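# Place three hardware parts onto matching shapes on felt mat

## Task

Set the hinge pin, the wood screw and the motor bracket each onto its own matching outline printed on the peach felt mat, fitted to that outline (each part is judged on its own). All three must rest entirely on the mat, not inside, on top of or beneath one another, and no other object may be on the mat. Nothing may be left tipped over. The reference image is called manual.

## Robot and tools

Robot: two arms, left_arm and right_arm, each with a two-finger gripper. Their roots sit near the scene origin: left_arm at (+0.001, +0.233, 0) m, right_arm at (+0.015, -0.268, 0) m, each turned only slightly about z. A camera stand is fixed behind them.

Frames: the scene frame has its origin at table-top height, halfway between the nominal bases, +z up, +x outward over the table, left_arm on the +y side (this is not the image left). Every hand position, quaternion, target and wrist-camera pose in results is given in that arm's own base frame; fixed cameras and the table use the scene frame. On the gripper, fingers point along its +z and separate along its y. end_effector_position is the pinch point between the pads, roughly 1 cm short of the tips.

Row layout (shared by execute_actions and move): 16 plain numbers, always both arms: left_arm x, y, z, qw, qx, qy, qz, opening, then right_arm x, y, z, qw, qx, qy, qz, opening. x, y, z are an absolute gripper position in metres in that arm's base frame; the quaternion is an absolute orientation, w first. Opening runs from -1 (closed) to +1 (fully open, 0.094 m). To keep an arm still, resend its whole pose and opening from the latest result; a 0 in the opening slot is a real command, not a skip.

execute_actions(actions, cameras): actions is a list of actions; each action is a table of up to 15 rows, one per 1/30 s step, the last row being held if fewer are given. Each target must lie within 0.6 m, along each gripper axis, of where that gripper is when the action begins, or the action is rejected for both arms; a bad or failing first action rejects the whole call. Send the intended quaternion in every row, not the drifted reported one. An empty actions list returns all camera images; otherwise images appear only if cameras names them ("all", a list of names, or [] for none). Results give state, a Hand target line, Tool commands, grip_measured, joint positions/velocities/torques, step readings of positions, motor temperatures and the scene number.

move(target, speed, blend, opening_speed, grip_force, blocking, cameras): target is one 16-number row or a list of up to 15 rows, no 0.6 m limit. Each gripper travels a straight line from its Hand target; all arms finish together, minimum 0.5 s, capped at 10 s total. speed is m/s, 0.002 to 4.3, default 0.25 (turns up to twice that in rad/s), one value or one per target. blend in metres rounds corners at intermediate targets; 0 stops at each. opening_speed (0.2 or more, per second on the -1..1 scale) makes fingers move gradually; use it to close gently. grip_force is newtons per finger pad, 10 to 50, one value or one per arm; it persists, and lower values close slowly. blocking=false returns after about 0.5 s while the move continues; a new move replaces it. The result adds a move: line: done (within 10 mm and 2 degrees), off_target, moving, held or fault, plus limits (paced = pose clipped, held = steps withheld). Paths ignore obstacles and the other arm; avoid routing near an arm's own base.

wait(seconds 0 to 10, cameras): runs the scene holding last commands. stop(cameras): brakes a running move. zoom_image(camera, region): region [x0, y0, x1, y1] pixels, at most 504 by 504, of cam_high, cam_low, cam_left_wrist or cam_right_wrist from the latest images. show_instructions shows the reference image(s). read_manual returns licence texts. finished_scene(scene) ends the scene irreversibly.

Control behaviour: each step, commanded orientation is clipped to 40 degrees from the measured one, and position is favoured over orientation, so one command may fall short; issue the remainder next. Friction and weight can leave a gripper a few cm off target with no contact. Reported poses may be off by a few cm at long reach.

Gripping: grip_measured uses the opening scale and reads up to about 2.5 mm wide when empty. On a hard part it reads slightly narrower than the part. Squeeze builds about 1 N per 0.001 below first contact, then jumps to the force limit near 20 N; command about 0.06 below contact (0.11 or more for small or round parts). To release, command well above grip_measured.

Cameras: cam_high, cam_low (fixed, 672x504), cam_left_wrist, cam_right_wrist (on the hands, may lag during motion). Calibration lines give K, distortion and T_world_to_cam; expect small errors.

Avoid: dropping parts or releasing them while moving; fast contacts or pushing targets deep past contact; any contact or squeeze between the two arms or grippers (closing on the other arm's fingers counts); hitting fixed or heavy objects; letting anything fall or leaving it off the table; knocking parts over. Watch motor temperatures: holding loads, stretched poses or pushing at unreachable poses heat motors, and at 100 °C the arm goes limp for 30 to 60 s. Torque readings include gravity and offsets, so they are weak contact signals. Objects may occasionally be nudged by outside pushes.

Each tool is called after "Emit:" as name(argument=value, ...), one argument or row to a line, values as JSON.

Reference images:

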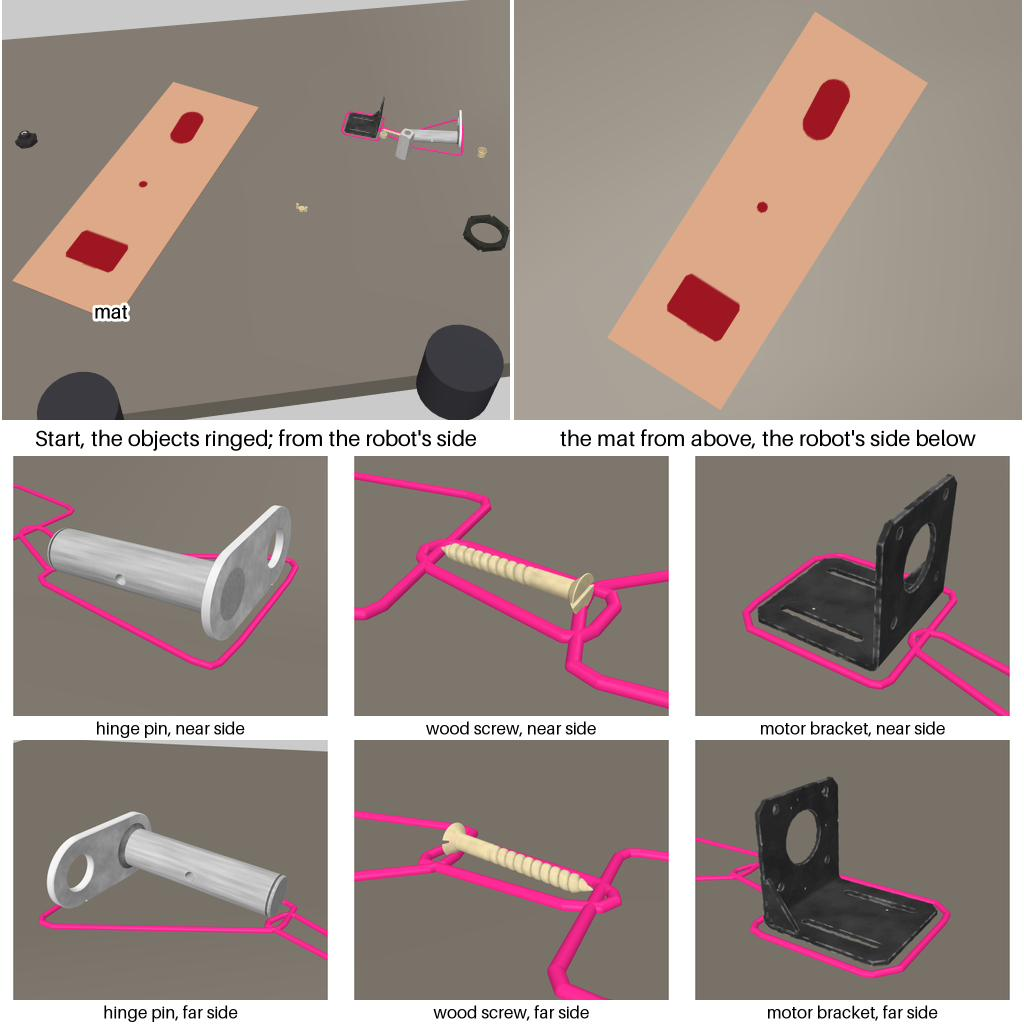

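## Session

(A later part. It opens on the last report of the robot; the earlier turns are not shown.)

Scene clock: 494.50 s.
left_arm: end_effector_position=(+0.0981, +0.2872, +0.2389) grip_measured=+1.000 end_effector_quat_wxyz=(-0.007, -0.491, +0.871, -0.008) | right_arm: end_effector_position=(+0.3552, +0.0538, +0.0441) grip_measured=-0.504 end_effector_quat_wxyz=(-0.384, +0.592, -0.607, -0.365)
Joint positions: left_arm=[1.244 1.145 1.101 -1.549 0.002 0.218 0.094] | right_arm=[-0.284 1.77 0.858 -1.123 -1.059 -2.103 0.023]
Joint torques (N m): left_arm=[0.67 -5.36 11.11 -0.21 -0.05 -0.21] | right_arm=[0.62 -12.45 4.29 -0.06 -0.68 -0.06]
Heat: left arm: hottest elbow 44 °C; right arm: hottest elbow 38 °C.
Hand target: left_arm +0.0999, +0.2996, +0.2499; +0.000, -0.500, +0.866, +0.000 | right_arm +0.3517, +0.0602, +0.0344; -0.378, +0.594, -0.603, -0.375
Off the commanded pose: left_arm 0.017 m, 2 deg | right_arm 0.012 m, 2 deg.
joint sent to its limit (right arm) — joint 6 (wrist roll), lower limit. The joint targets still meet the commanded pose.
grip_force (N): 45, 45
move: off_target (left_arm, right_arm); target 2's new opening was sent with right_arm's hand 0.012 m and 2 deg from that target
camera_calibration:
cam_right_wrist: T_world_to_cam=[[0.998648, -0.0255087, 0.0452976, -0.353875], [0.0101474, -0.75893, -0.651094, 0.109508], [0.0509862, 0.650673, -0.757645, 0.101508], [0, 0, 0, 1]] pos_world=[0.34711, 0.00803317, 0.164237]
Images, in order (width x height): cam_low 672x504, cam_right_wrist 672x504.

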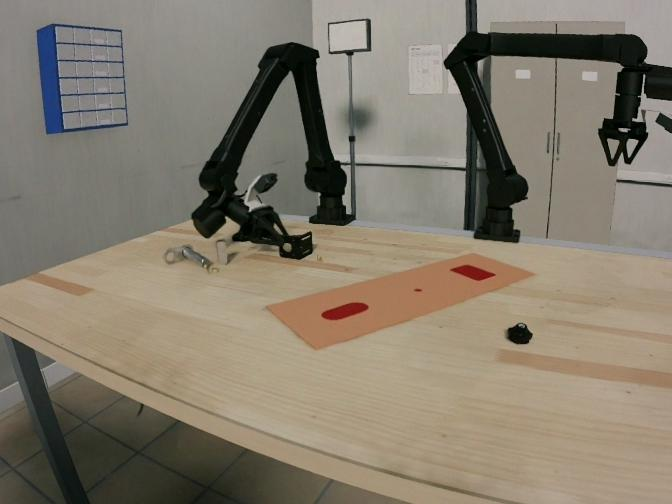

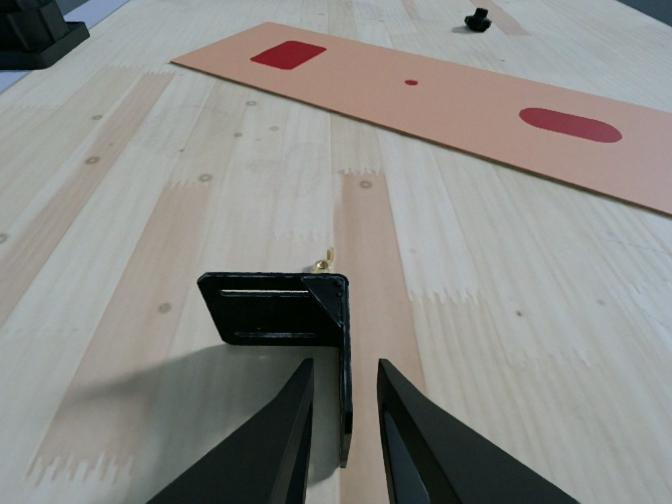

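Emit:
move(
  target=[
    [0.10,0.30,0.25,0,-0.5,0.866,0,1,0.352,-0.04,0.08,0.3799,-0.5964,0.5964,0.3799,-0.4],
    [0.10,0.30,0.25,0,-0.5,0.866,0,1,0.352,0.0,0.24,0.3799,-0.5964,0.5964,0.3799,0.1],
    [0.10,0.30,0.25,0,-0.5,0.866,0,1,0.356,0.15,0.135,-0.2583,-0.6474,0.6727,-0.2485,0.1],
  ],
  speed=[0.15,0.4,0.5],
  cameras=["cam_right_wrist","cam_low"],
)

Scene clock: 515.17 s.
left_arm: end_effector_position=(+0.0981, +0.2872, +0.2389) grip_measured=+1.000 end_effector_quat_wxyz=(-0.007, -0.491, +0.871, -0.008) | right_arm: end_effector_position=(+0.3479, +0.1417, +0.1349) grip_measured=+0.097 end_effector_quat_wxyz=(+0.257, +0.648, -0.673, +0.246)
Joint positions: left_arm=[1.244 1.145 1.101 -1.549 0.002 0.218 0.094] | right_arm=[0.631 1.679 1.217 -1.614 0.547 -0.758 0.052]
Joint torques (N m): left_arm=[0.85 -5.36 11.1 -0.16 -0.04 -0.2] | right_arm=[-0.09 -14.04 10.18 -1.17 0.49 0.08]
Heat: left arm: hottest elbow 44 °C; right arm: hottest elbow 37 °C.
Hand target: left_arm +0.0999, +0.2996, +0.2499; +0.000, -0.500, +0.866, +0.000 | right_arm +0.3557, +0.1498, +0.1350; +0.258, +0.648, -0.673, +0.248
Off the commanded pose: left_arm 0.017 m, 2 deg | right_arm 0.012 m, 0 deg.
grip_force (N): 45, 45
move: off_target (left_arm, right_arm); target 2's new opening was sent with right_arm's hand 0.011 m and 10 deg from that target
camera_calibration:
cam_right_wrist: T_world_to_cam=[[0.999812, -0.00639924, -0.0182841, -0.342948], [0.0138458, -0.424053, 0.905532, -0.023338], [-0.0135481, -0.905615, -0.423885, 0.311493], [0, 0, 0, 1]] pos_world=[0.347427, 0.270002, 0.1469]
Images, in order (width x height): cam_low 672x504, cam_right_wrist 672x504.

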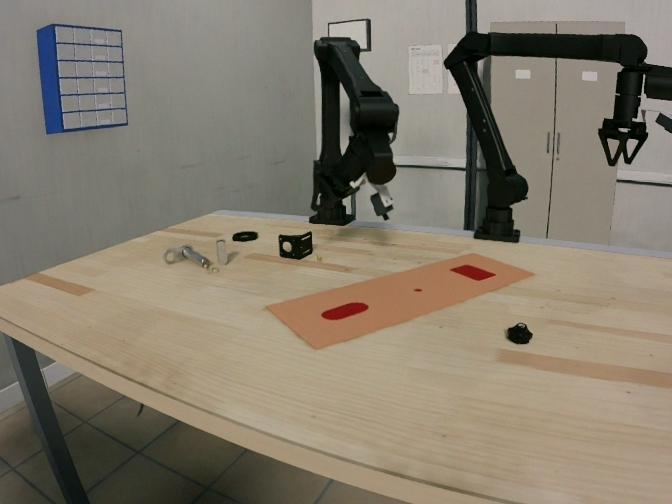

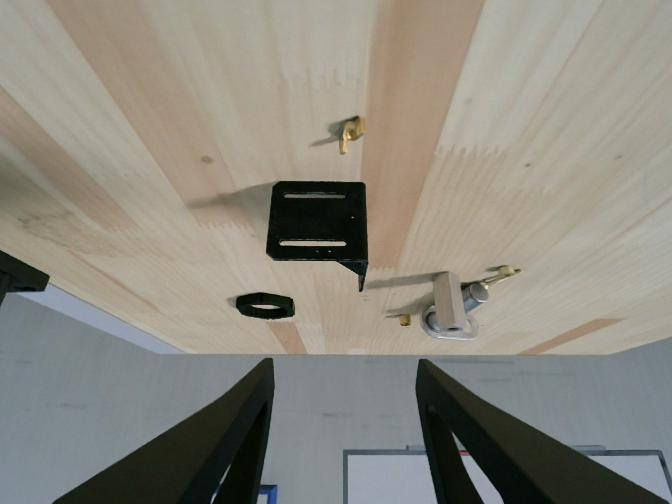

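Emit:
move(
  target=[0.10,0.30,0.25,0,-0.5,0.866,0,1,0.364,0.111,0.072,-0.2583,-0.6474,0.6727,-0.2485,0.1],
  speed=0.15,
  cameras=["cam_right_wrist","cam_low"],
)

Emit:
zoom_image(
  camera="cam_low",
  region=[220, 150, 420, 300],
)

Scene clock: 538.60 s.
left_arm: end_effector_position=(+0.0981, +0.2872, +0.2389) grip_measured=+1.000 end_effector_quat_wxyz=(-0.007, -0.491, +0.871, -0.008) | right_arm: end_effector_position=(+0.3625, +0.1156, +0.0844) grip_measured=+0.097 end_effector_quat_wxyz=(+0.246, +0.647, -0.676, +0.252)
Joint positions: left_arm=[1.244 1.145 1.101 -1.549 0.002 0.218 0.094] | right_arm=[0.566 1.72 1.128 -1.424 0.586 -0.825 0.052]
Joint torques (N m): left_arm=[1.08 -5.25 11.1 -0.28 -0.03 -0.22] | right_arm=[-1.55 -13.98 6.34 -0.03 0.52 -0.11]
Heat: left arm: hottest elbow 45 °C; right arm: hottest elbow 39 °C.
Hand target: left_arm +0.0999, +0.2996, +0.2499; +0.000, -0.500, +0.866, +0.000 | right_arm +0.3636, +0.1110, +0.0723; +0.258, +0.647, -0.673, +0.248
Off the commanded pose: left_arm 0.017 m, 2 deg | right_arm 0.013 m, 2 deg.
grip_force (N): 45, 45
move: off_target (left_arm, right_arm)
camera_calibration:
cam_right_wrist: T_world_to_cam=[[0.999974, -0.00348413, 0.00631295, -0.361064], [-0.00719768, -0.429962, 0.902818, 0.0197049], [-0.00043121, -0.90284, -0.429976, 0.262155], [0, 0, 0, 1]] pos_world=[0.36131, 0.243899, 0.0972098]
Images, in order (width x height): cam_low 672x504, cam_right_wrist 672x504.

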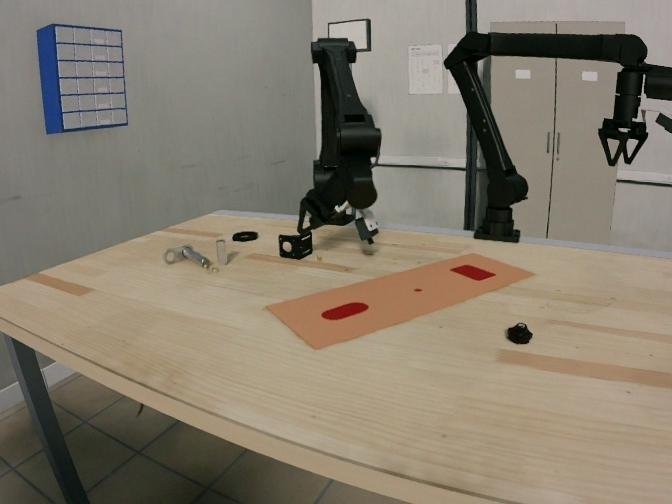

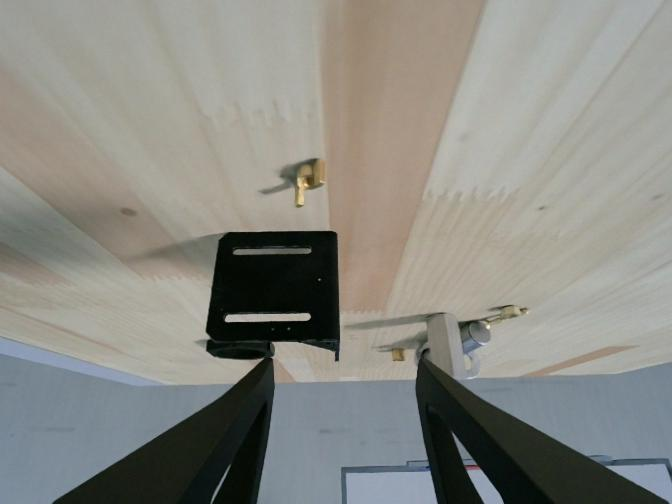

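Scaled by 2.520 from the camera's 672x504 image, which has a finer 960x720 frame.

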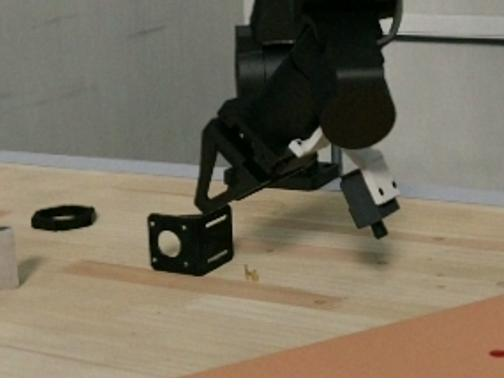

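Emit:
move(
  target=[
    [0.10,0.30,0.25,0,-0.5,0.866,0,1,0.360,0.102,0.070,-0.2583,-0.6474,0.6727,-0.2485,0.1],
    [0.10,0.30,0.25,0,-0.5,0.866,0,1,0.360,0.069,0.037,-0.2583,-0.6474,0.6727,-0.2485,0.1],
  ],
  speed=0.08,
  cameras=["cam_right_wrist","cam_low"],
)

Emit:
zoom_image(
  camera="cam_low",
  region=[220, 150, 420, 300],
)

Scene clock: 551.13 s.
left_arm: end_effector_position=(+0.0981, +0.2872, +0.2389) grip_measured=+1.000 end_effector_quat_wxyz=(-0.007, -0.491, +0.871, -0.008) | right_arm: end_effector_position=(+0.3611, +0.0759, +0.0491) grip_measured=+0.097 end_effector_quat_wxyz=(+0.244, +0.648, -0.676, +0.253)
Joint positions: left_arm=[1.244 1.145 1.101 -1.549 0.002 0.218 0.094] | right_arm=[0.486 1.72 1.018 -1.26 0.62 -0.915 0.052]
Joint torques (N m): left_arm=[0.26 -4.84 11.12 -0.2 -0.06 -0.22] | right_arm=[-1.73 -13.39 5.52 0.06 0.56 -0.08]
Heat: left arm: hottest elbow 45 °C; right arm: hottest elbow 38 °C.
Hand target: left_arm +0.0999, +0.2996, +0.2499; +0.000, -0.500, +0.866, +0.000 | right_arm +0.3596, +0.0690, +0.0375; +0.258, +0.647, -0.673, +0.248
Off the commanded pose: left_arm 0.017 m, 2 deg | right_arm 0.014 m, 2 deg.
grip_force (N): 45, 45
move: off_target (left_arm, right_arm)
camera_calibration:
cam_right_wrist: T_world_to_cam=[[0.999955, -0.00102089, 0.00944112, -0.359967], [-0.00896292, -0.429933, 0.902817, 0.0351208], [0.00313736, -0.90286, -0.429922, 0.209852], [0, 0, 0, 1]] pos_world=[0.359608, 0.2042, 0.061911]
Images, in order (width x height): cam_low 672x504, cam_right_wrist 672x504.

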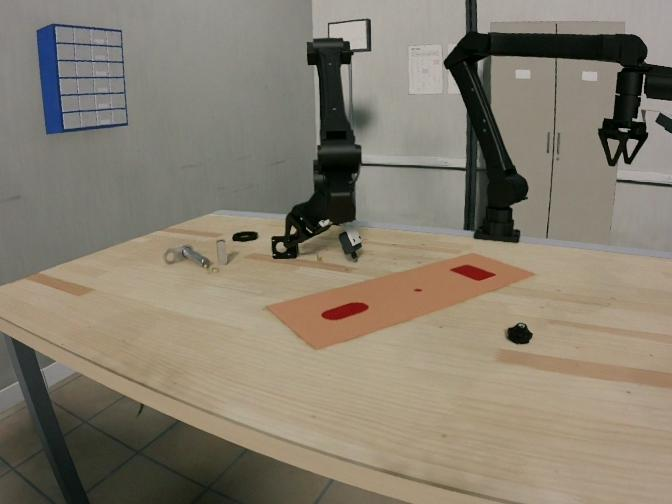

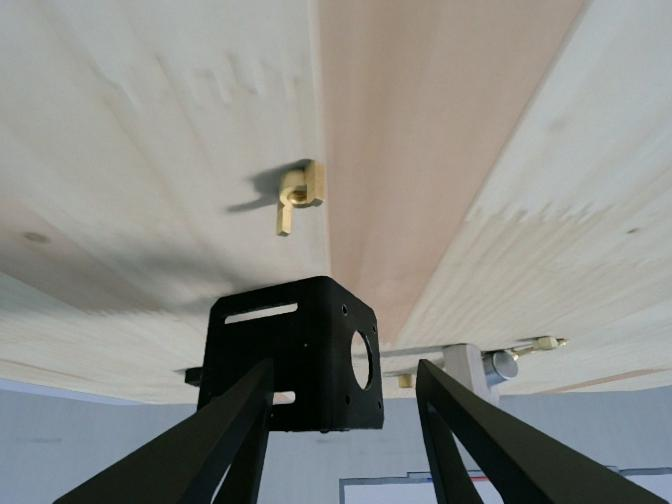

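Scaled by 2.520 from the camera's 672x504 image, which has a finer 960x720 frame.

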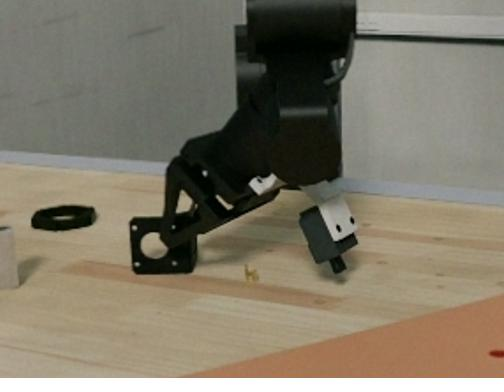

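Emit:
move(
  target=[0.10,0.30,0.25,0,-0.5,0.866,0,1,0.360,0.13,0.12,-0.2583,-0.6474,0.6727,-0.2485,0.1],
  speed=0.15,
  cameras=["cam_right_wrist"],
)

Scene clock: 564.20 s.
left_arm: end_effector_position=(+0.0981, +0.2872, +0.2389) grip_measured=+1.000 end_effector_quat_wxyz=(-0.007, -0.491, +0.871, -0.008) | right_arm: end_effector_position=(+0.3528, +0.1192, +0.1085) grip_measured=+0.097 end_effector_quat_wxyz=(+0.274, +0.647, -0.668, +0.245)
Joint positions: left_arm=[1.244 1.145 1.101 -1.549 0.002 0.218 0.094] | right_arm=[0.583 1.709 1.169 -1.548 0.573 -0.801 0.052]
Joint torques (N m): left_arm=[1.08 -5.3 11.1 -0.2 -0.08 -0.22] | right_arm=[0.32 -16.79 9.69 -1.21 0.23 0.07]
Heat: left arm: hottest elbow 45 °C; right arm: hottest elbow 37 °C.
Hand target: left_arm +0.0999, +0.2996, +0.2499; +0.000, -0.500, +0.866, +0.000 | right_arm +0.3597, +0.1298, +0.1200; +0.258, +0.648, -0.673, +0.248
Off the commanded pose: left_arm 0.017 m, 2 deg | right_arm 0.017 m, 2 deg.
grip_force (N): 45, 45
move: off_target (left_arm, right_arm)
camera_calibration:
cam_right_wrist: T_world_to_cam=[[0.99896, -0.0103538, -0.0444072, -0.344899], [0.036493, -0.402382, 0.914744, -0.0205489], [-0.0273398, -0.915413, -0.401586, 0.28365], [0, 0, 0, 1]] pos_world=[0.353045, 0.247817, 0.117391]
Images, in order (width x height): cam_right_wrist 672x504.

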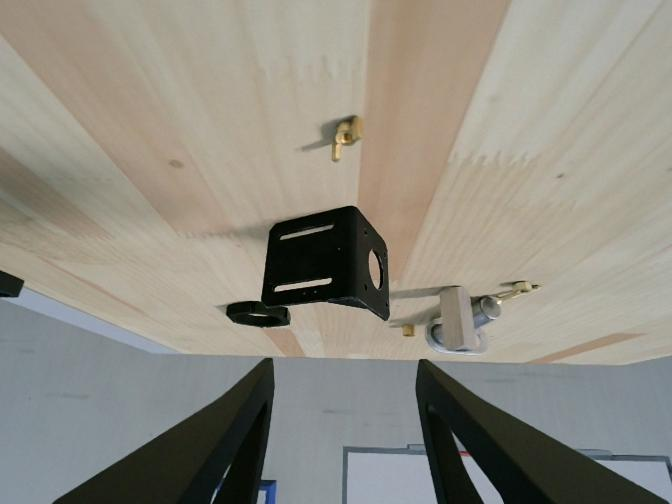

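Emit:
move(
  target=[0.10,0.30,0.25,0,-0.5,0.866,0,1,0.30,0.09,0.25,0,0,1,0,0.2],
  speed=0.5,
  cameras=["cam_right_wrist"],
)

Emit:
zoom_image(
  camera="cam_right_wrist",
  region=[220, 120, 470, 320],
)

Scene clock: 576.53 s.
left_arm: end_effector_position=(+0.0981, +0.2872, +0.2389) grip_measured=+1.000 end_effector_quat_wxyz=(-0.007, -0.491, +0.871, -0.008) | right_arm: end_effector_position=(+0.2984, +0.0934, +0.2511) grip_measured=+0.197 end_effector_quat_wxyz=(-0.005, -0.011, +1.000, -0.002)
Joint positions: left_arm=[1.244 1.145 1.101 -1.549 0.002 0.218 0.094] | right_arm=[0.305 1.162 1.146 -1.567 0.001 0.283 0.056]
Joint torques (N m): left_arm=[1.03 -5.3 11.07 -0.24 -0.01 -0.25] | right_arm=[-1.61 -10.05 8.38 0.85 0.05 0.1]
Heat: left arm: hottest elbow 45 °C; right arm: hottest elbow 37 °C.
Hand target: left_arm +0.0999, +0.2996, +0.2499; +0.000, -0.500, +0.866, +0.000 | right_arm +0.3000, +0.0900, +0.2500; +0.000, +0.000, +1.000, +0.000
Off the commanded pose: left_arm 0.017 m, 2 deg | right_arm 0.004 m, 1 deg.
grip_force (N): 45, 45
move: off_target (left_arm)
camera_calibration:
cam_right_wrist: T_world_to_cam=[[0.0567252, -0.998304, 0.013054, 0.0745343], [-0.912632, -0.0465466, 0.406124, 0.21829], [-0.404828, -0.034951, -0.913725, 0.474764], [0, 0, 0, 1]] pos_world=[0.387188, 0.101162, 0.344177]
Images, in order (width x height): cam_right_wrist 672x504.

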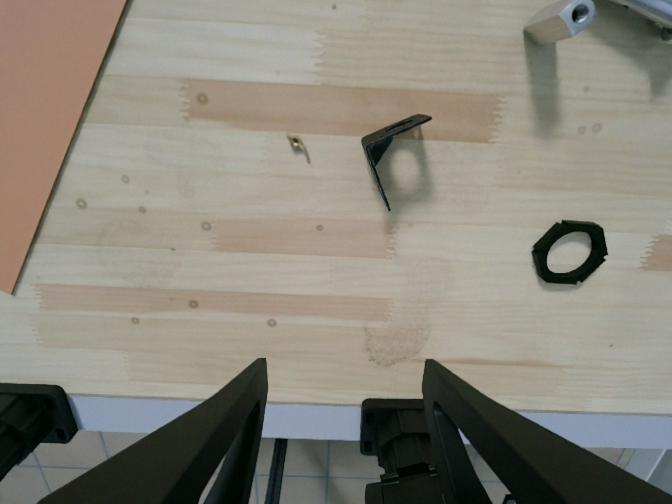

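Scaled by 2.016 from the camera's 672x504 image, which has a finer 960x720 frame.

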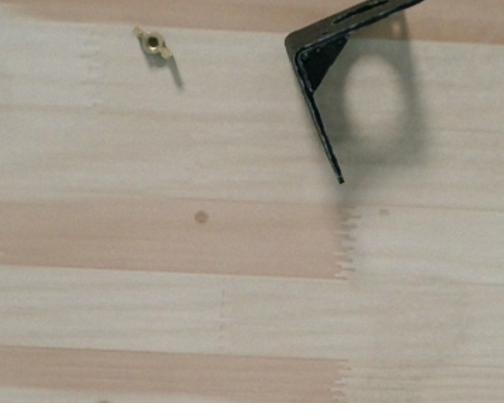

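Emit:
move(
  target=[
    [0.10,0.30,0.25,0,-0.5,0.866,0,1,0.325,0.13,0.17,-0.1926,-0.7874,0.5016,-0.3023,0.1],
    [0.10,0.30,0.25,0,-0.5,0.866,0,1,0.343,0.090,0.096,-0.1926,-0.7874,0.5016,-0.3023,0.1],
  ],
  speed=[0.5,0.15],
  cameras=["cam_right_wrist","cam_low"],
)

Emit:
zoom_image(
  camera="cam_low",
  region=[220, 150, 420, 300],
)

Scene clock: 601.10 s.
left_arm: end_effector_position=(+0.0981, +0.2872, +0.2389) grip_measured=+1.000 end_effector_quat_wxyz=(-0.007, -0.491, +0.871, -0.008) | right_arm: end_effector_position=(+0.3417, +0.0950, +0.1059) grip_measured=+0.103 end_effector_quat_wxyz=(+0.180, +0.787, -0.504, +0.307)
Joint positions: left_arm=[1.244 1.145 1.101 -1.549 0.002 0.218 0.094] | right_arm=[0.602 1.434 0.865 -1.119 0.72 -1.357 0.052]
Joint torques (N m): left_arm=[0.67 -4.78 11.17 -0.2 -0.03 -0.21] | right_arm=[-1.67 -10.17 6.8 0.57 0.62 -0.11]
Heat: left arm: hottest elbow 45 °C; right arm: hottest elbow 36 °C.
Hand target: left_arm +0.0999, +0.2996, +0.2499; +0.000, -0.500, +0.866, +0.000 | right_arm +0.3426, +0.0900, +0.0963; +0.193, +0.787, -0.502, +0.302
Off the commanded pose: left_arm 0.017 m, 2 deg | right_arm 0.011 m, 2 deg.
grip_force (N): 45, 45
move: off_target (left_arm, right_arm)
camera_calibration:
cam_right_wrist: T_world_to_cam=[[0.889808, 0.456248, 0.00890729, -0.346841], [0.185394, -0.379267, 0.906524, -0.0797662], [0.416978, -0.804981, -0.42206, 0.100015], [0, 0, 0, 1]] pos_world=[0.281706, 0.208503, 0.117612]
Images, in order (width x height): cam_low 672x504, cam_right_wrist 672x504.

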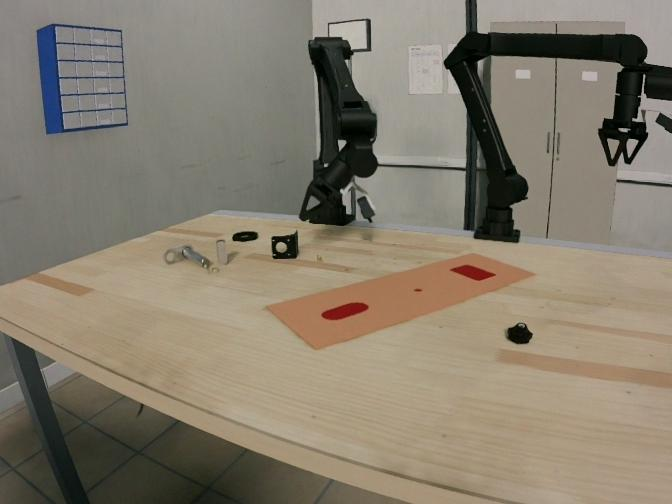

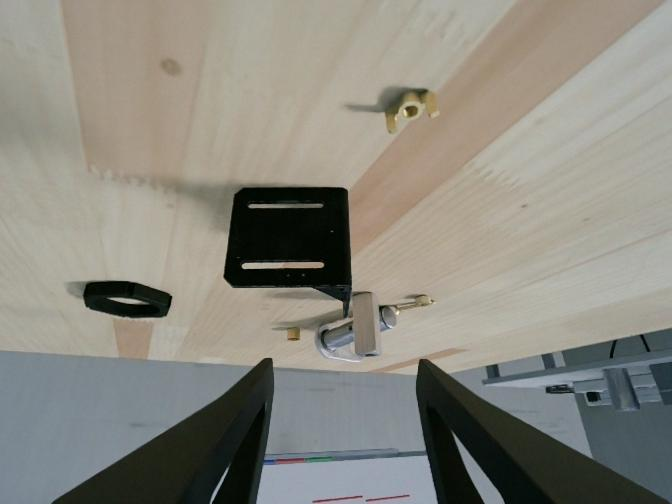

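Scaled by 2.520 from the camera's 672x504 image, which has a finer 960x720 frame.

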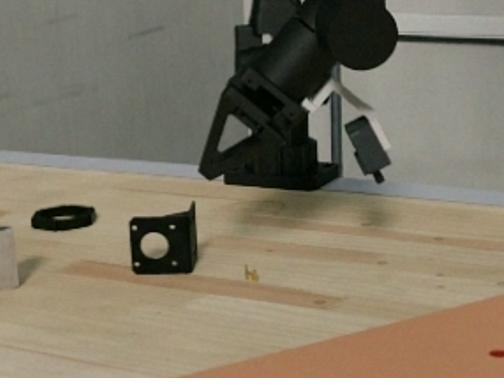

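Emit:
move(
  target=[0.10,0.30,0.25,0,-0.5,0.866,0,1,0.3656,0.041,0.036,-0.1926,-0.7874,0.5016,-0.3023,0.1],
  speed=0.08,
  cameras=["cam_right_wrist","cam_low"],
)

Emit:
zoom_image(
  camera="cam_low",
  region=[220, 150, 420, 300],
)

Scene clock: 610.03 s.
left_arm: end_effector_position=(+0.0981, +0.2872, +0.2389) grip_measured=+1.000 end_effector_quat_wxyz=(-0.007, -0.491, +0.871, -0.008) | right_arm: end_effector_position=(+0.3671, +0.0478, +0.0475) grip_measured=+0.103 end_effector_quat_wxyz=(+0.180, +0.787, -0.503, +0.310)
Joint positions: left_arm=[1.244 1.145 1.101 -1.549 0.002 0.218 0.094] | right_arm=[0.45 1.515 0.76 -0.794 0.732 -1.563 0.052]
Joint torques (N m): left_arm=[0.79 -4.95 11.07 -0.14 -0.04 -0.25] | right_arm=[-1.73 -10.34 5.89 0.88 0.55 -0.08]
Heat: left arm: hottest elbow 45 °C; right arm: hottest elbow 36 °C.
Hand target: left_arm +0.0999, +0.2996, +0.2499; +0.000, -0.500, +0.866, +0.000 | right_arm +0.3651, +0.0411, +0.0365; +0.193, +0.787, -0.502, +0.302
Off the commanded pose: left_arm 0.017 m, 2 deg | right_arm 0.013 m, 2 deg.
grip_force (N): 45, 45
move: off_target (left_arm, right_arm)
camera_calibration:
cam_right_wrist: T_world_to_cam=[[0.888743, 0.458261, 0.0115313, -0.347219], [0.18227, -0.376348, 0.908372, -0.0484939], [0.420611, -0.805208, -0.418004, 0.0252599], [0, 0, 0, 1]] pos_world=[0.306803, 0.161206, 0.0586132]
Images, in order (width x height): cam_low 672x504, cam_right_wrist 672x504.

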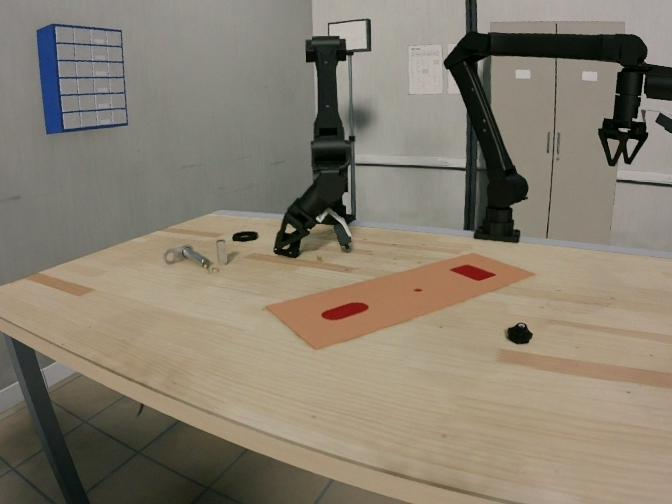

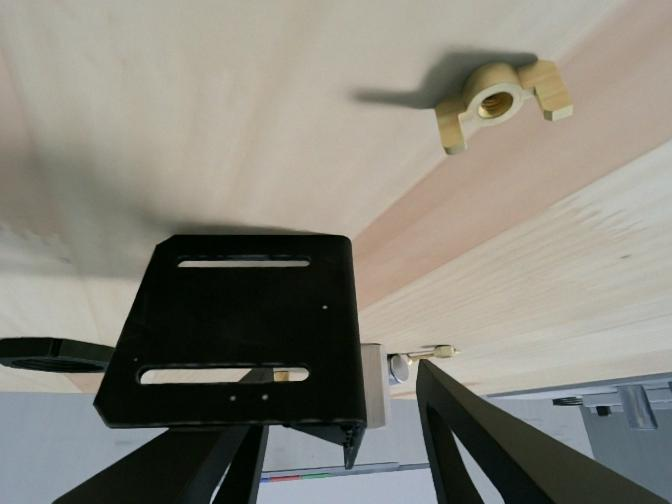

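Scaled by 2.520 from the camera's 672x504 image, which has a finer 960x720 frame.

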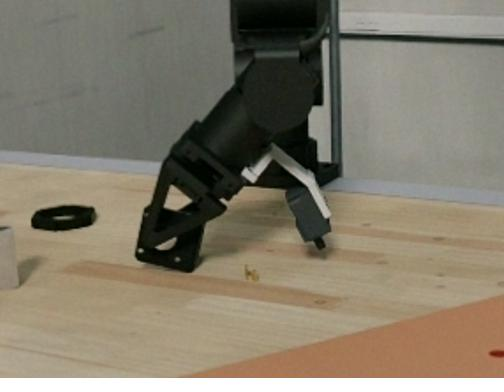

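Emit:
move(
  target=[
    [0.10,0.30,0.25,0,-0.5,0.866,0,1,0.3656,0.041,0.036,-0.1926,-0.7874,0.5016,-0.3023,0.1],
    [0.10,0.30,0.25,0,-0.5,0.866,0,1,0.3656,0.041,0.036,-0.1926,-0.7874,0.5016,-0.3023,-1],
    [0.10,0.30,0.25,0,-0.5,0.866,0,1,0.36,0.05,0.16,-0.1926,-0.7874,0.5016,-0.3023,-1],
  ],
  speed=0.15,
  opening_speed=0.6,
  cameras=["cam_right_wrist","cam_low"],
)

Emit:
zoom_image(
  camera="cam_low",
  region=[220, 130, 420, 280],
)

Scene clock: 625.57 s.
left_arm: end_effector_position=(+0.0981, +0.2872, +0.2389) grip_measured=+1.000 end_effector_quat_wxyz=(-0.007, -0.491, +0.871, -0.008) | right_arm: end_effector_position=(+0.3484, +0.0394, +0.1422) grip_measured=-0.769 end_effector_quat_wxyz=(+0.212, +0.790, -0.497, +0.290)
Joint positions: left_arm=[1.244 1.145 1.101 -1.549 0.002 0.218 0.094] | right_arm=[0.452 1.342 0.881 -1.177 0.732 -1.542 0.011]
Joint torques (N m): left_arm=[0.85 -5.13 11.06 -0.12 -0.06 -0.25] | right_arm=[0.44 -12.04 11.45 -0.36 0.52 0.03]
Heat: left arm: hottest elbow 45 °C; right arm: hottest elbow 36 °C.
Hand target: left_arm +0.0999, +0.2996, +0.2499; +0.000, -0.500, +0.866, +0.000 | right_arm +0.3594, +0.0496, +0.1599; +0.192, +0.788, -0.501, +0.302
Off the commanded pose: left_arm 0.017 m, 2 deg | right_arm 0.024 m, 3 deg.
grip_force (N): 45, 45
move: off_target (left_arm, right_arm); target 2's new opening was sent with right_arm's hand 0.013 m and 2 deg from that target
camera_calibration:
cam_right_wrist: T_world_to_cam=[[0.893233, 0.445123, -0.0632489, -0.318292], [0.238288, -0.349415, 0.906161, -0.154471], [0.381253, -0.824485, -0.418176, 0.0804357], [0, 0, 0, 1]] pos_world=[0.290451, 0.154023, 0.153481]
Images, in order (width x height): cam_low 672x504, cam_right_wrist 672x504.

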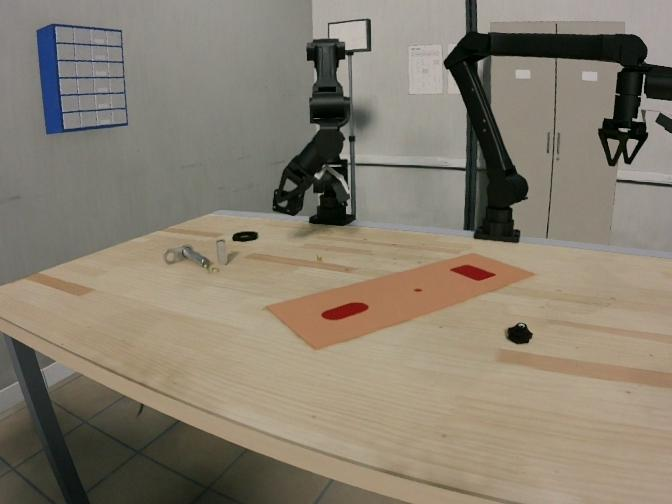

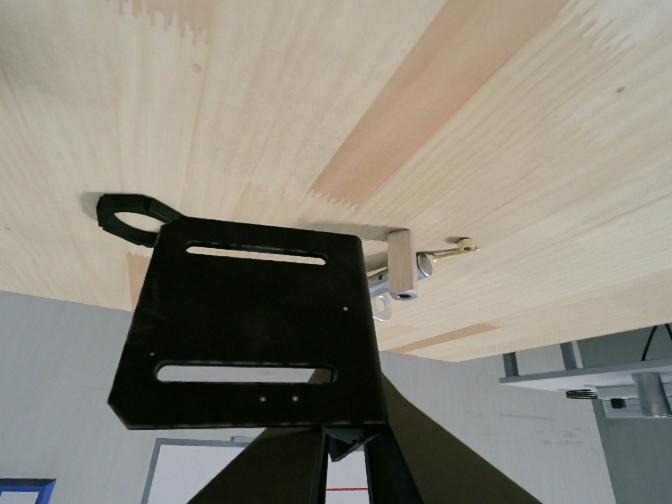

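Scaled by 2.520 from the camera's 672x504 image, which has a finer 960x720 frame.

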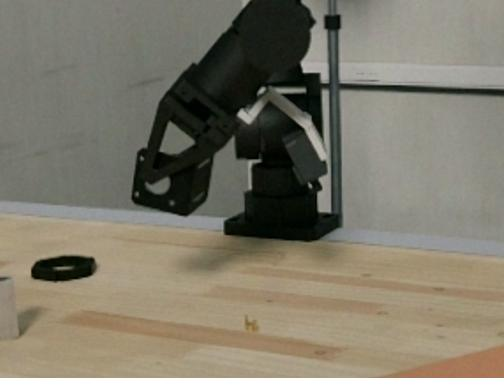

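Emit:
move(
  target=[
    [0.10,0.30,0.25,0,-0.5,0.866,0,1,0.36,0.20,0.26,-0.444,0.8525,-0.0976,-0.2572,-1],
    [0.10,0.30,0.25,0,-0.5,0.866,0,1,0.332,0.46,0.19,-0.444,0.8525,-0.0976,-0.2572,-1],
  ],
  speed=0.35,
  cameras=["cam_right_wrist","cam_low","cam_left_wrist","cam_high"],
)

Emit:
zoom_image(
  camera="cam_low",
  region=[380, 130, 580, 280],
)

Scene clock: 682.43 s.
left_arm: end_effector_position=(+0.0981, +0.2872, +0.2389) grip_measured=+1.000 end_effector_quat_wxyz=(-0.007, -0.491, +0.871, -0.008) | right_arm: end_effector_position=(+0.3201, +0.4474, +0.1861) grip_measured=-0.769 end_effector_quat_wxyz=(-0.440, +0.853, -0.100, -0.260)
Joint positions: left_arm=[1.244 1.145 1.101 -1.549 0.002 0.218 0.094] | right_arm=[0.679 1.639 1.184 -0.67 -1.014 -1.979 0.011]
Joint torques (N m): left_arm=[1.14 -4.95 11.15 -0.14 -0.04 -0.24] | right_arm=[-0.26 -14.97 12.52 0.98 -0.6 0.17]
Heat: left arm: hottest elbow 46 °C; right arm: hottest elbow 40 °C.
Hand target: left_arm +0.0999, +0.2996, +0.2499; +0.000, -0.500, +0.866, +0.000 | right_arm +0.3314, +0.4593, +0.1900; -0.444, +0.853, -0.098, -0.257
Off the commanded pose: left_arm 0.017 m, 2 deg | right_arm 0.018 m, 1 deg.
grip_force (N): 45, 45
move: off_target (left_arm, right_arm)
camera_calibration:
cam_left_wrist: T_world_to_cam=[[0.867224, -0.49741, -0.0224883, 0.0664802], [-0.44155, -0.789137, 0.426962, 0.208702], [-0.230122, -0.360342, -0.90399, 0.464663], [0, 0, 0, 1]] pos_world=[0.141428, 0.3652, 0.332438]
cam_right_wrist: T_world_to_cam=[[0.373197, 0.582303, 0.722251, -0.512876], [0.927608, -0.247934, -0.279415, -0.0903799], [0.0163662, 0.774243, -0.632677, -0.112582], [0, 0, 0, 1]] pos_world=[0.277083, 0.363407, 0.273944]

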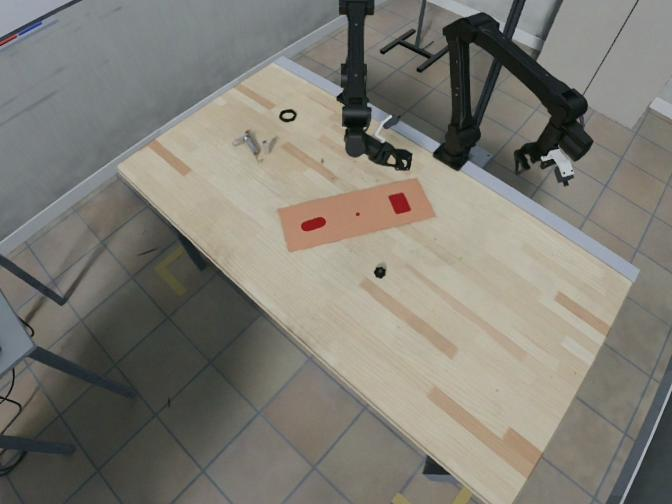

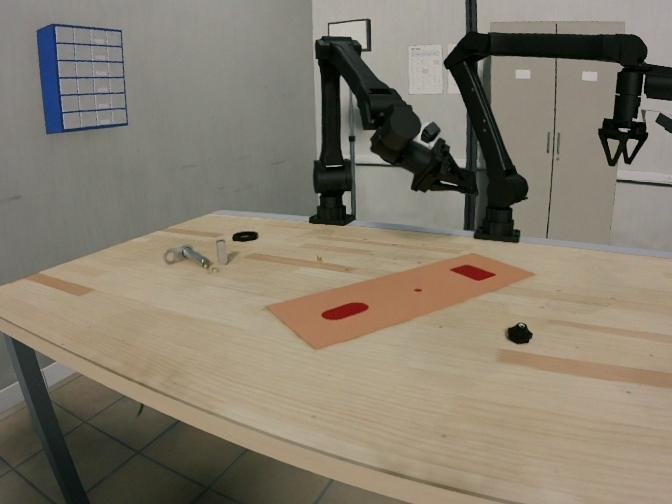

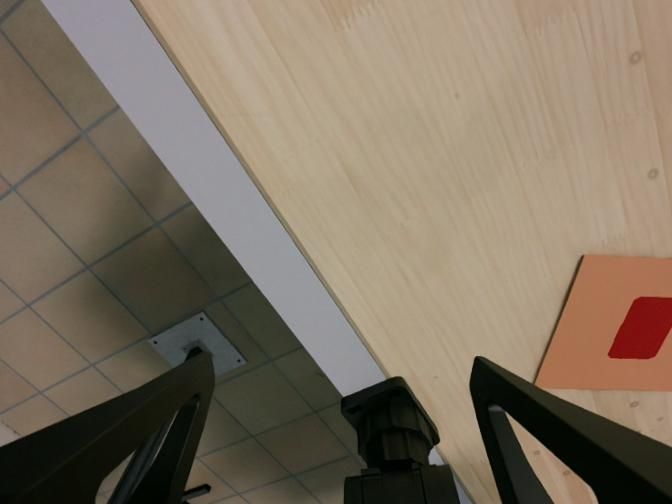

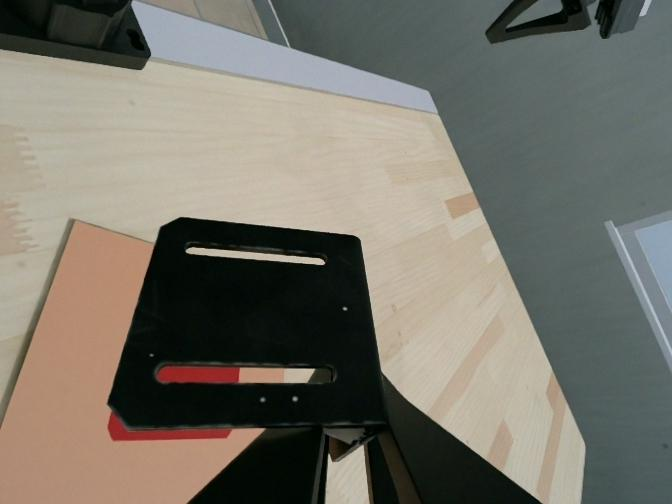

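Scaled by 2.520 from the camera's 672x504 image, which has a finer 960x720 frame.

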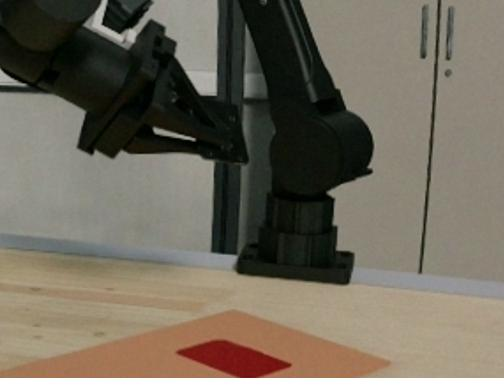

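Emit:
move(
  target=[0.10,0.30,0.25,0,-0.5,0.866,0,1,0.362,0.493,0.075,-0.444,0.8525,-0.0976,-0.2572,-1],
  speed=0.2,
  cameras=["cam_right_wrist","cam_low","cam_high"],
)

Emit:
zoom_image(
  camera="cam_low",
  region=[380, 150, 580, 300],
)

Emit:
zoom_image(
  camera="cam_high",
  region=[340, 120, 460, 240],
)

Scene clock: 712.00 s.
left_arm: end_effector_position=(+0.0981, +0.2872, +0.2389) grip_measured=+1.000 end_effector_quat_wxyz=(-0.007, -0.491, +0.871, -0.008) | right_arm: end_effector_position=(+0.3548, +0.4772, +0.0718) grip_measured=-0.769 end_effector_quat_wxyz=(-0.437, +0.854, -0.107, -0.262)
Joint positions: left_arm=[1.244 1.145 1.101 -1.549 0.002 0.218 0.094] | right_arm=[0.682 1.904 1.212 -0.431 -1.007 -1.961 0.011]
Joint torques (N m): left_arm=[0.5 -5.48 11.04 -0.16 -0.06 -0.26] | right_arm=[0.38 -18.43 10.73 1.51 -0.64 0.2]
Heat: left arm: hottest elbow 46 °C; right arm: hottest elbow 43 °C.
Hand target: left_arm +0.0999, +0.2996, +0.2499; +0.000, -0.500, +0.866, +0.000 | right_arm +0.3614, +0.4924, +0.0752; -0.444, +0.853, -0.098, -0.257
Off the commanded pose: left_arm 0.017 m, 2 deg | right_arm 0.018 m, 1 deg.
grip_force (N): 45, 45
move: off_target (left_arm, right_arm)
camera_calibration:
cam_right_wrist: T_world_to_cam=[[0.384499, 0.586211, 0.713103, -0.465855], [0.922977, -0.25799, -0.285579, -0.140271], [0.0165637, 0.767983, -0.640256, -0.205085], [0, 0, 0, 1]] pos_world=[0.311985, 0.394403, 0.160838]
Images, in order (width x height): cam_high 672x504, cam_low 672x504, cam_right_wrist 672x504.

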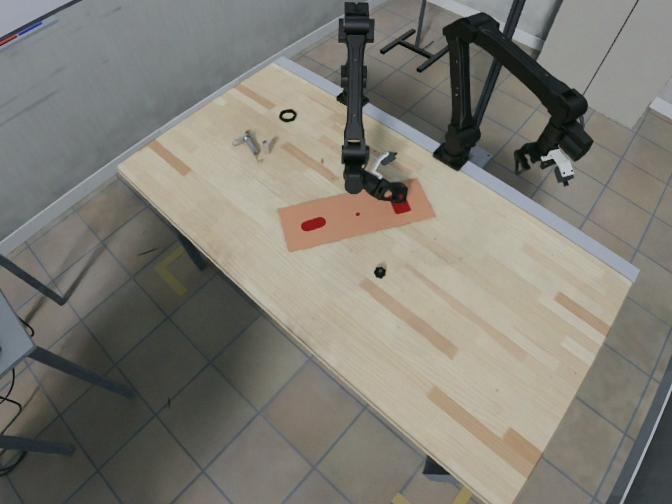

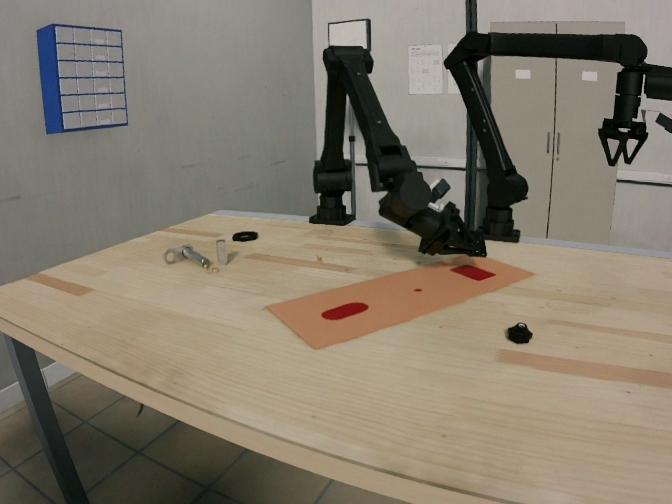

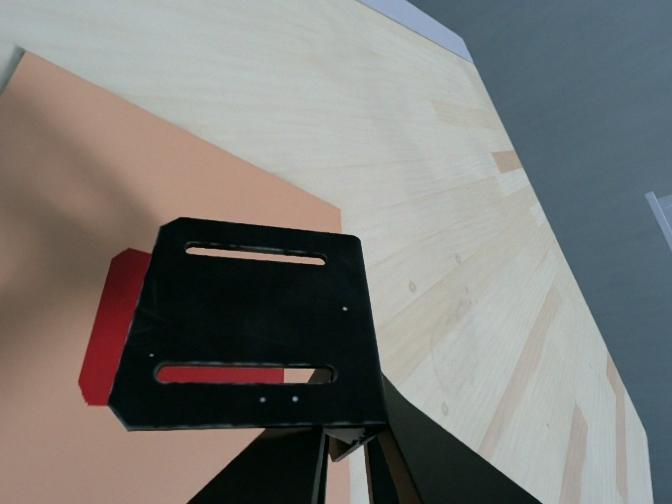

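Scaled by 2.520 from the camera's 672x504 image, which has a finer 960x720 frame.

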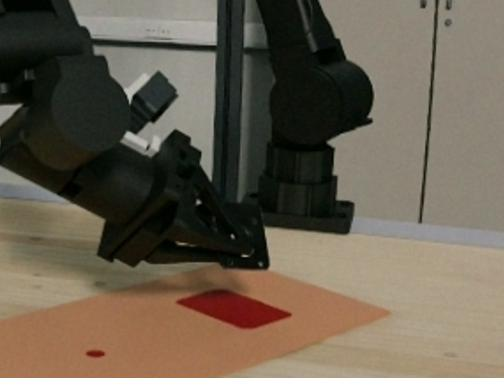

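Scaled by 4.200 from the camera's 672x504 image, which has a finer 960x720 frame.

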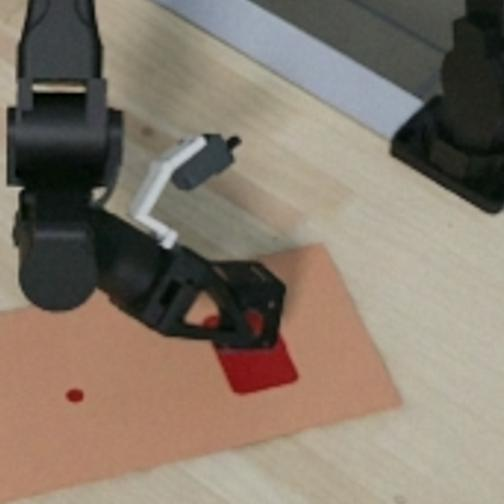

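Emit:
move(
  target=[
    [0.10,0.30,0.25,0,-0.5,0.866,0,1,0.358,0.502,0.038,-0.435,0.8554,-0.0677,-0.2726,-1],
  ],
  speed=0.12,
  cameras=["cam_right_wrist","cam_low"],
)

Emit:
zoom_image(
  camera="cam_low",
  region=[400, 190, 540, 300],
)

Scene clock: 744.23 s.
left_arm: end_effector_position=(+0.0981, +0.2872, +0.2389) grip_measured=+1.000 end_effector_quat_wxyz=(-0.007, -0.491, +0.871, -0.008) | right_arm: end_effector_position=(+0.3565, +0.4890, +0.0405) grip_measured=-0.769 end_effector_quat_wxyz=(-0.435, +0.856, -0.078, -0.269)
Joint positions: left_arm=[1.244 1.145 1.101 -1.549 0.002 0.218 0.094] | right_arm=[0.693 1.995 1.26 -0.436 -1.027 -2.04 0.011]
Joint torques (N m): left_arm=[0.26 -5.36 11.23 -0.21 -0.09 -0.22] | right_arm=[0.56 -18.9 10.33 0.31 -0.88 0.01]
Heat: left arm: hottest elbow 46 °C; right arm: hottest elbow 43 °C.
Hand target: left_arm +0.0999, +0.2996, +0.2499; +0.000, -0.500, +0.866, +0.000 | right_arm +0.3576, +0.5016, +0.0380; -0.435, +0.855, -0.068, -0.272
Off the commanded pose: left_arm 0.017 m, 2 deg | right_arm 0.013 m, 1 deg.
grip_force (N): 45, 45
move: off_target (left_arm, right_arm)
camera_calibration:
cam_right_wrist: T_world_to_cam=[[0.341324, 0.597666, 0.725461, -0.441825], [0.939767, -0.201923, -0.275801, -0.181563], [-0.0183497, 0.775901, -0.630588, -0.225986], [0, 0, 0, 1]] pos_world=[0.317286, 0.402744, 0.127947]
Images, in order (width x height): cam_low 672x504, cam_right_wrist 672x504.

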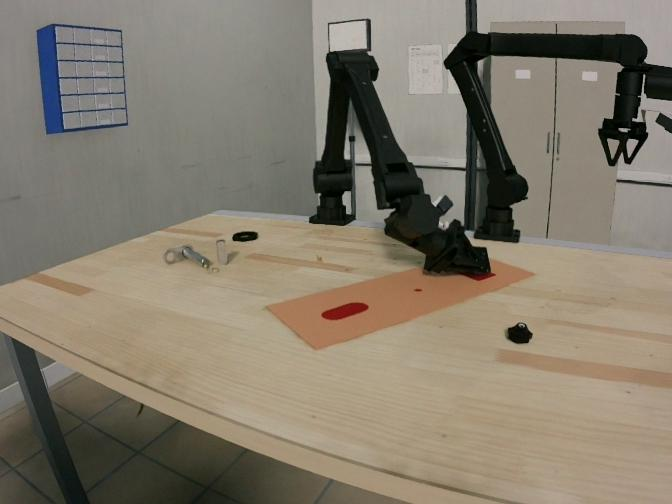

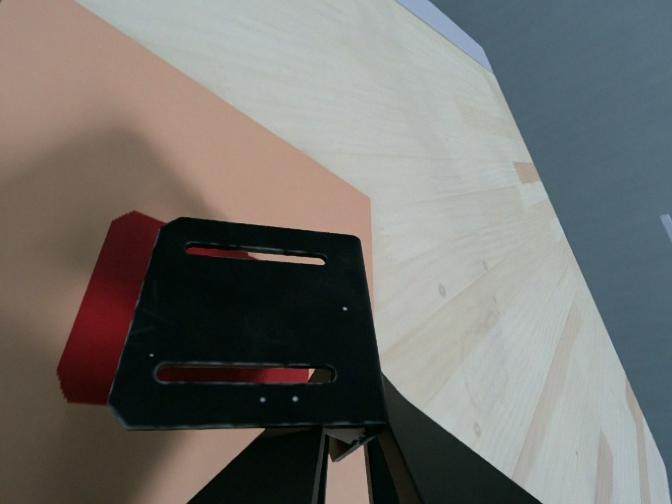

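Scaled by 3.600 from the camera's 672x504 image, which has a finer 960x720 frame.

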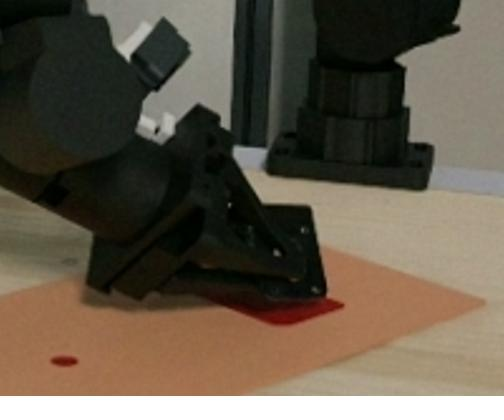

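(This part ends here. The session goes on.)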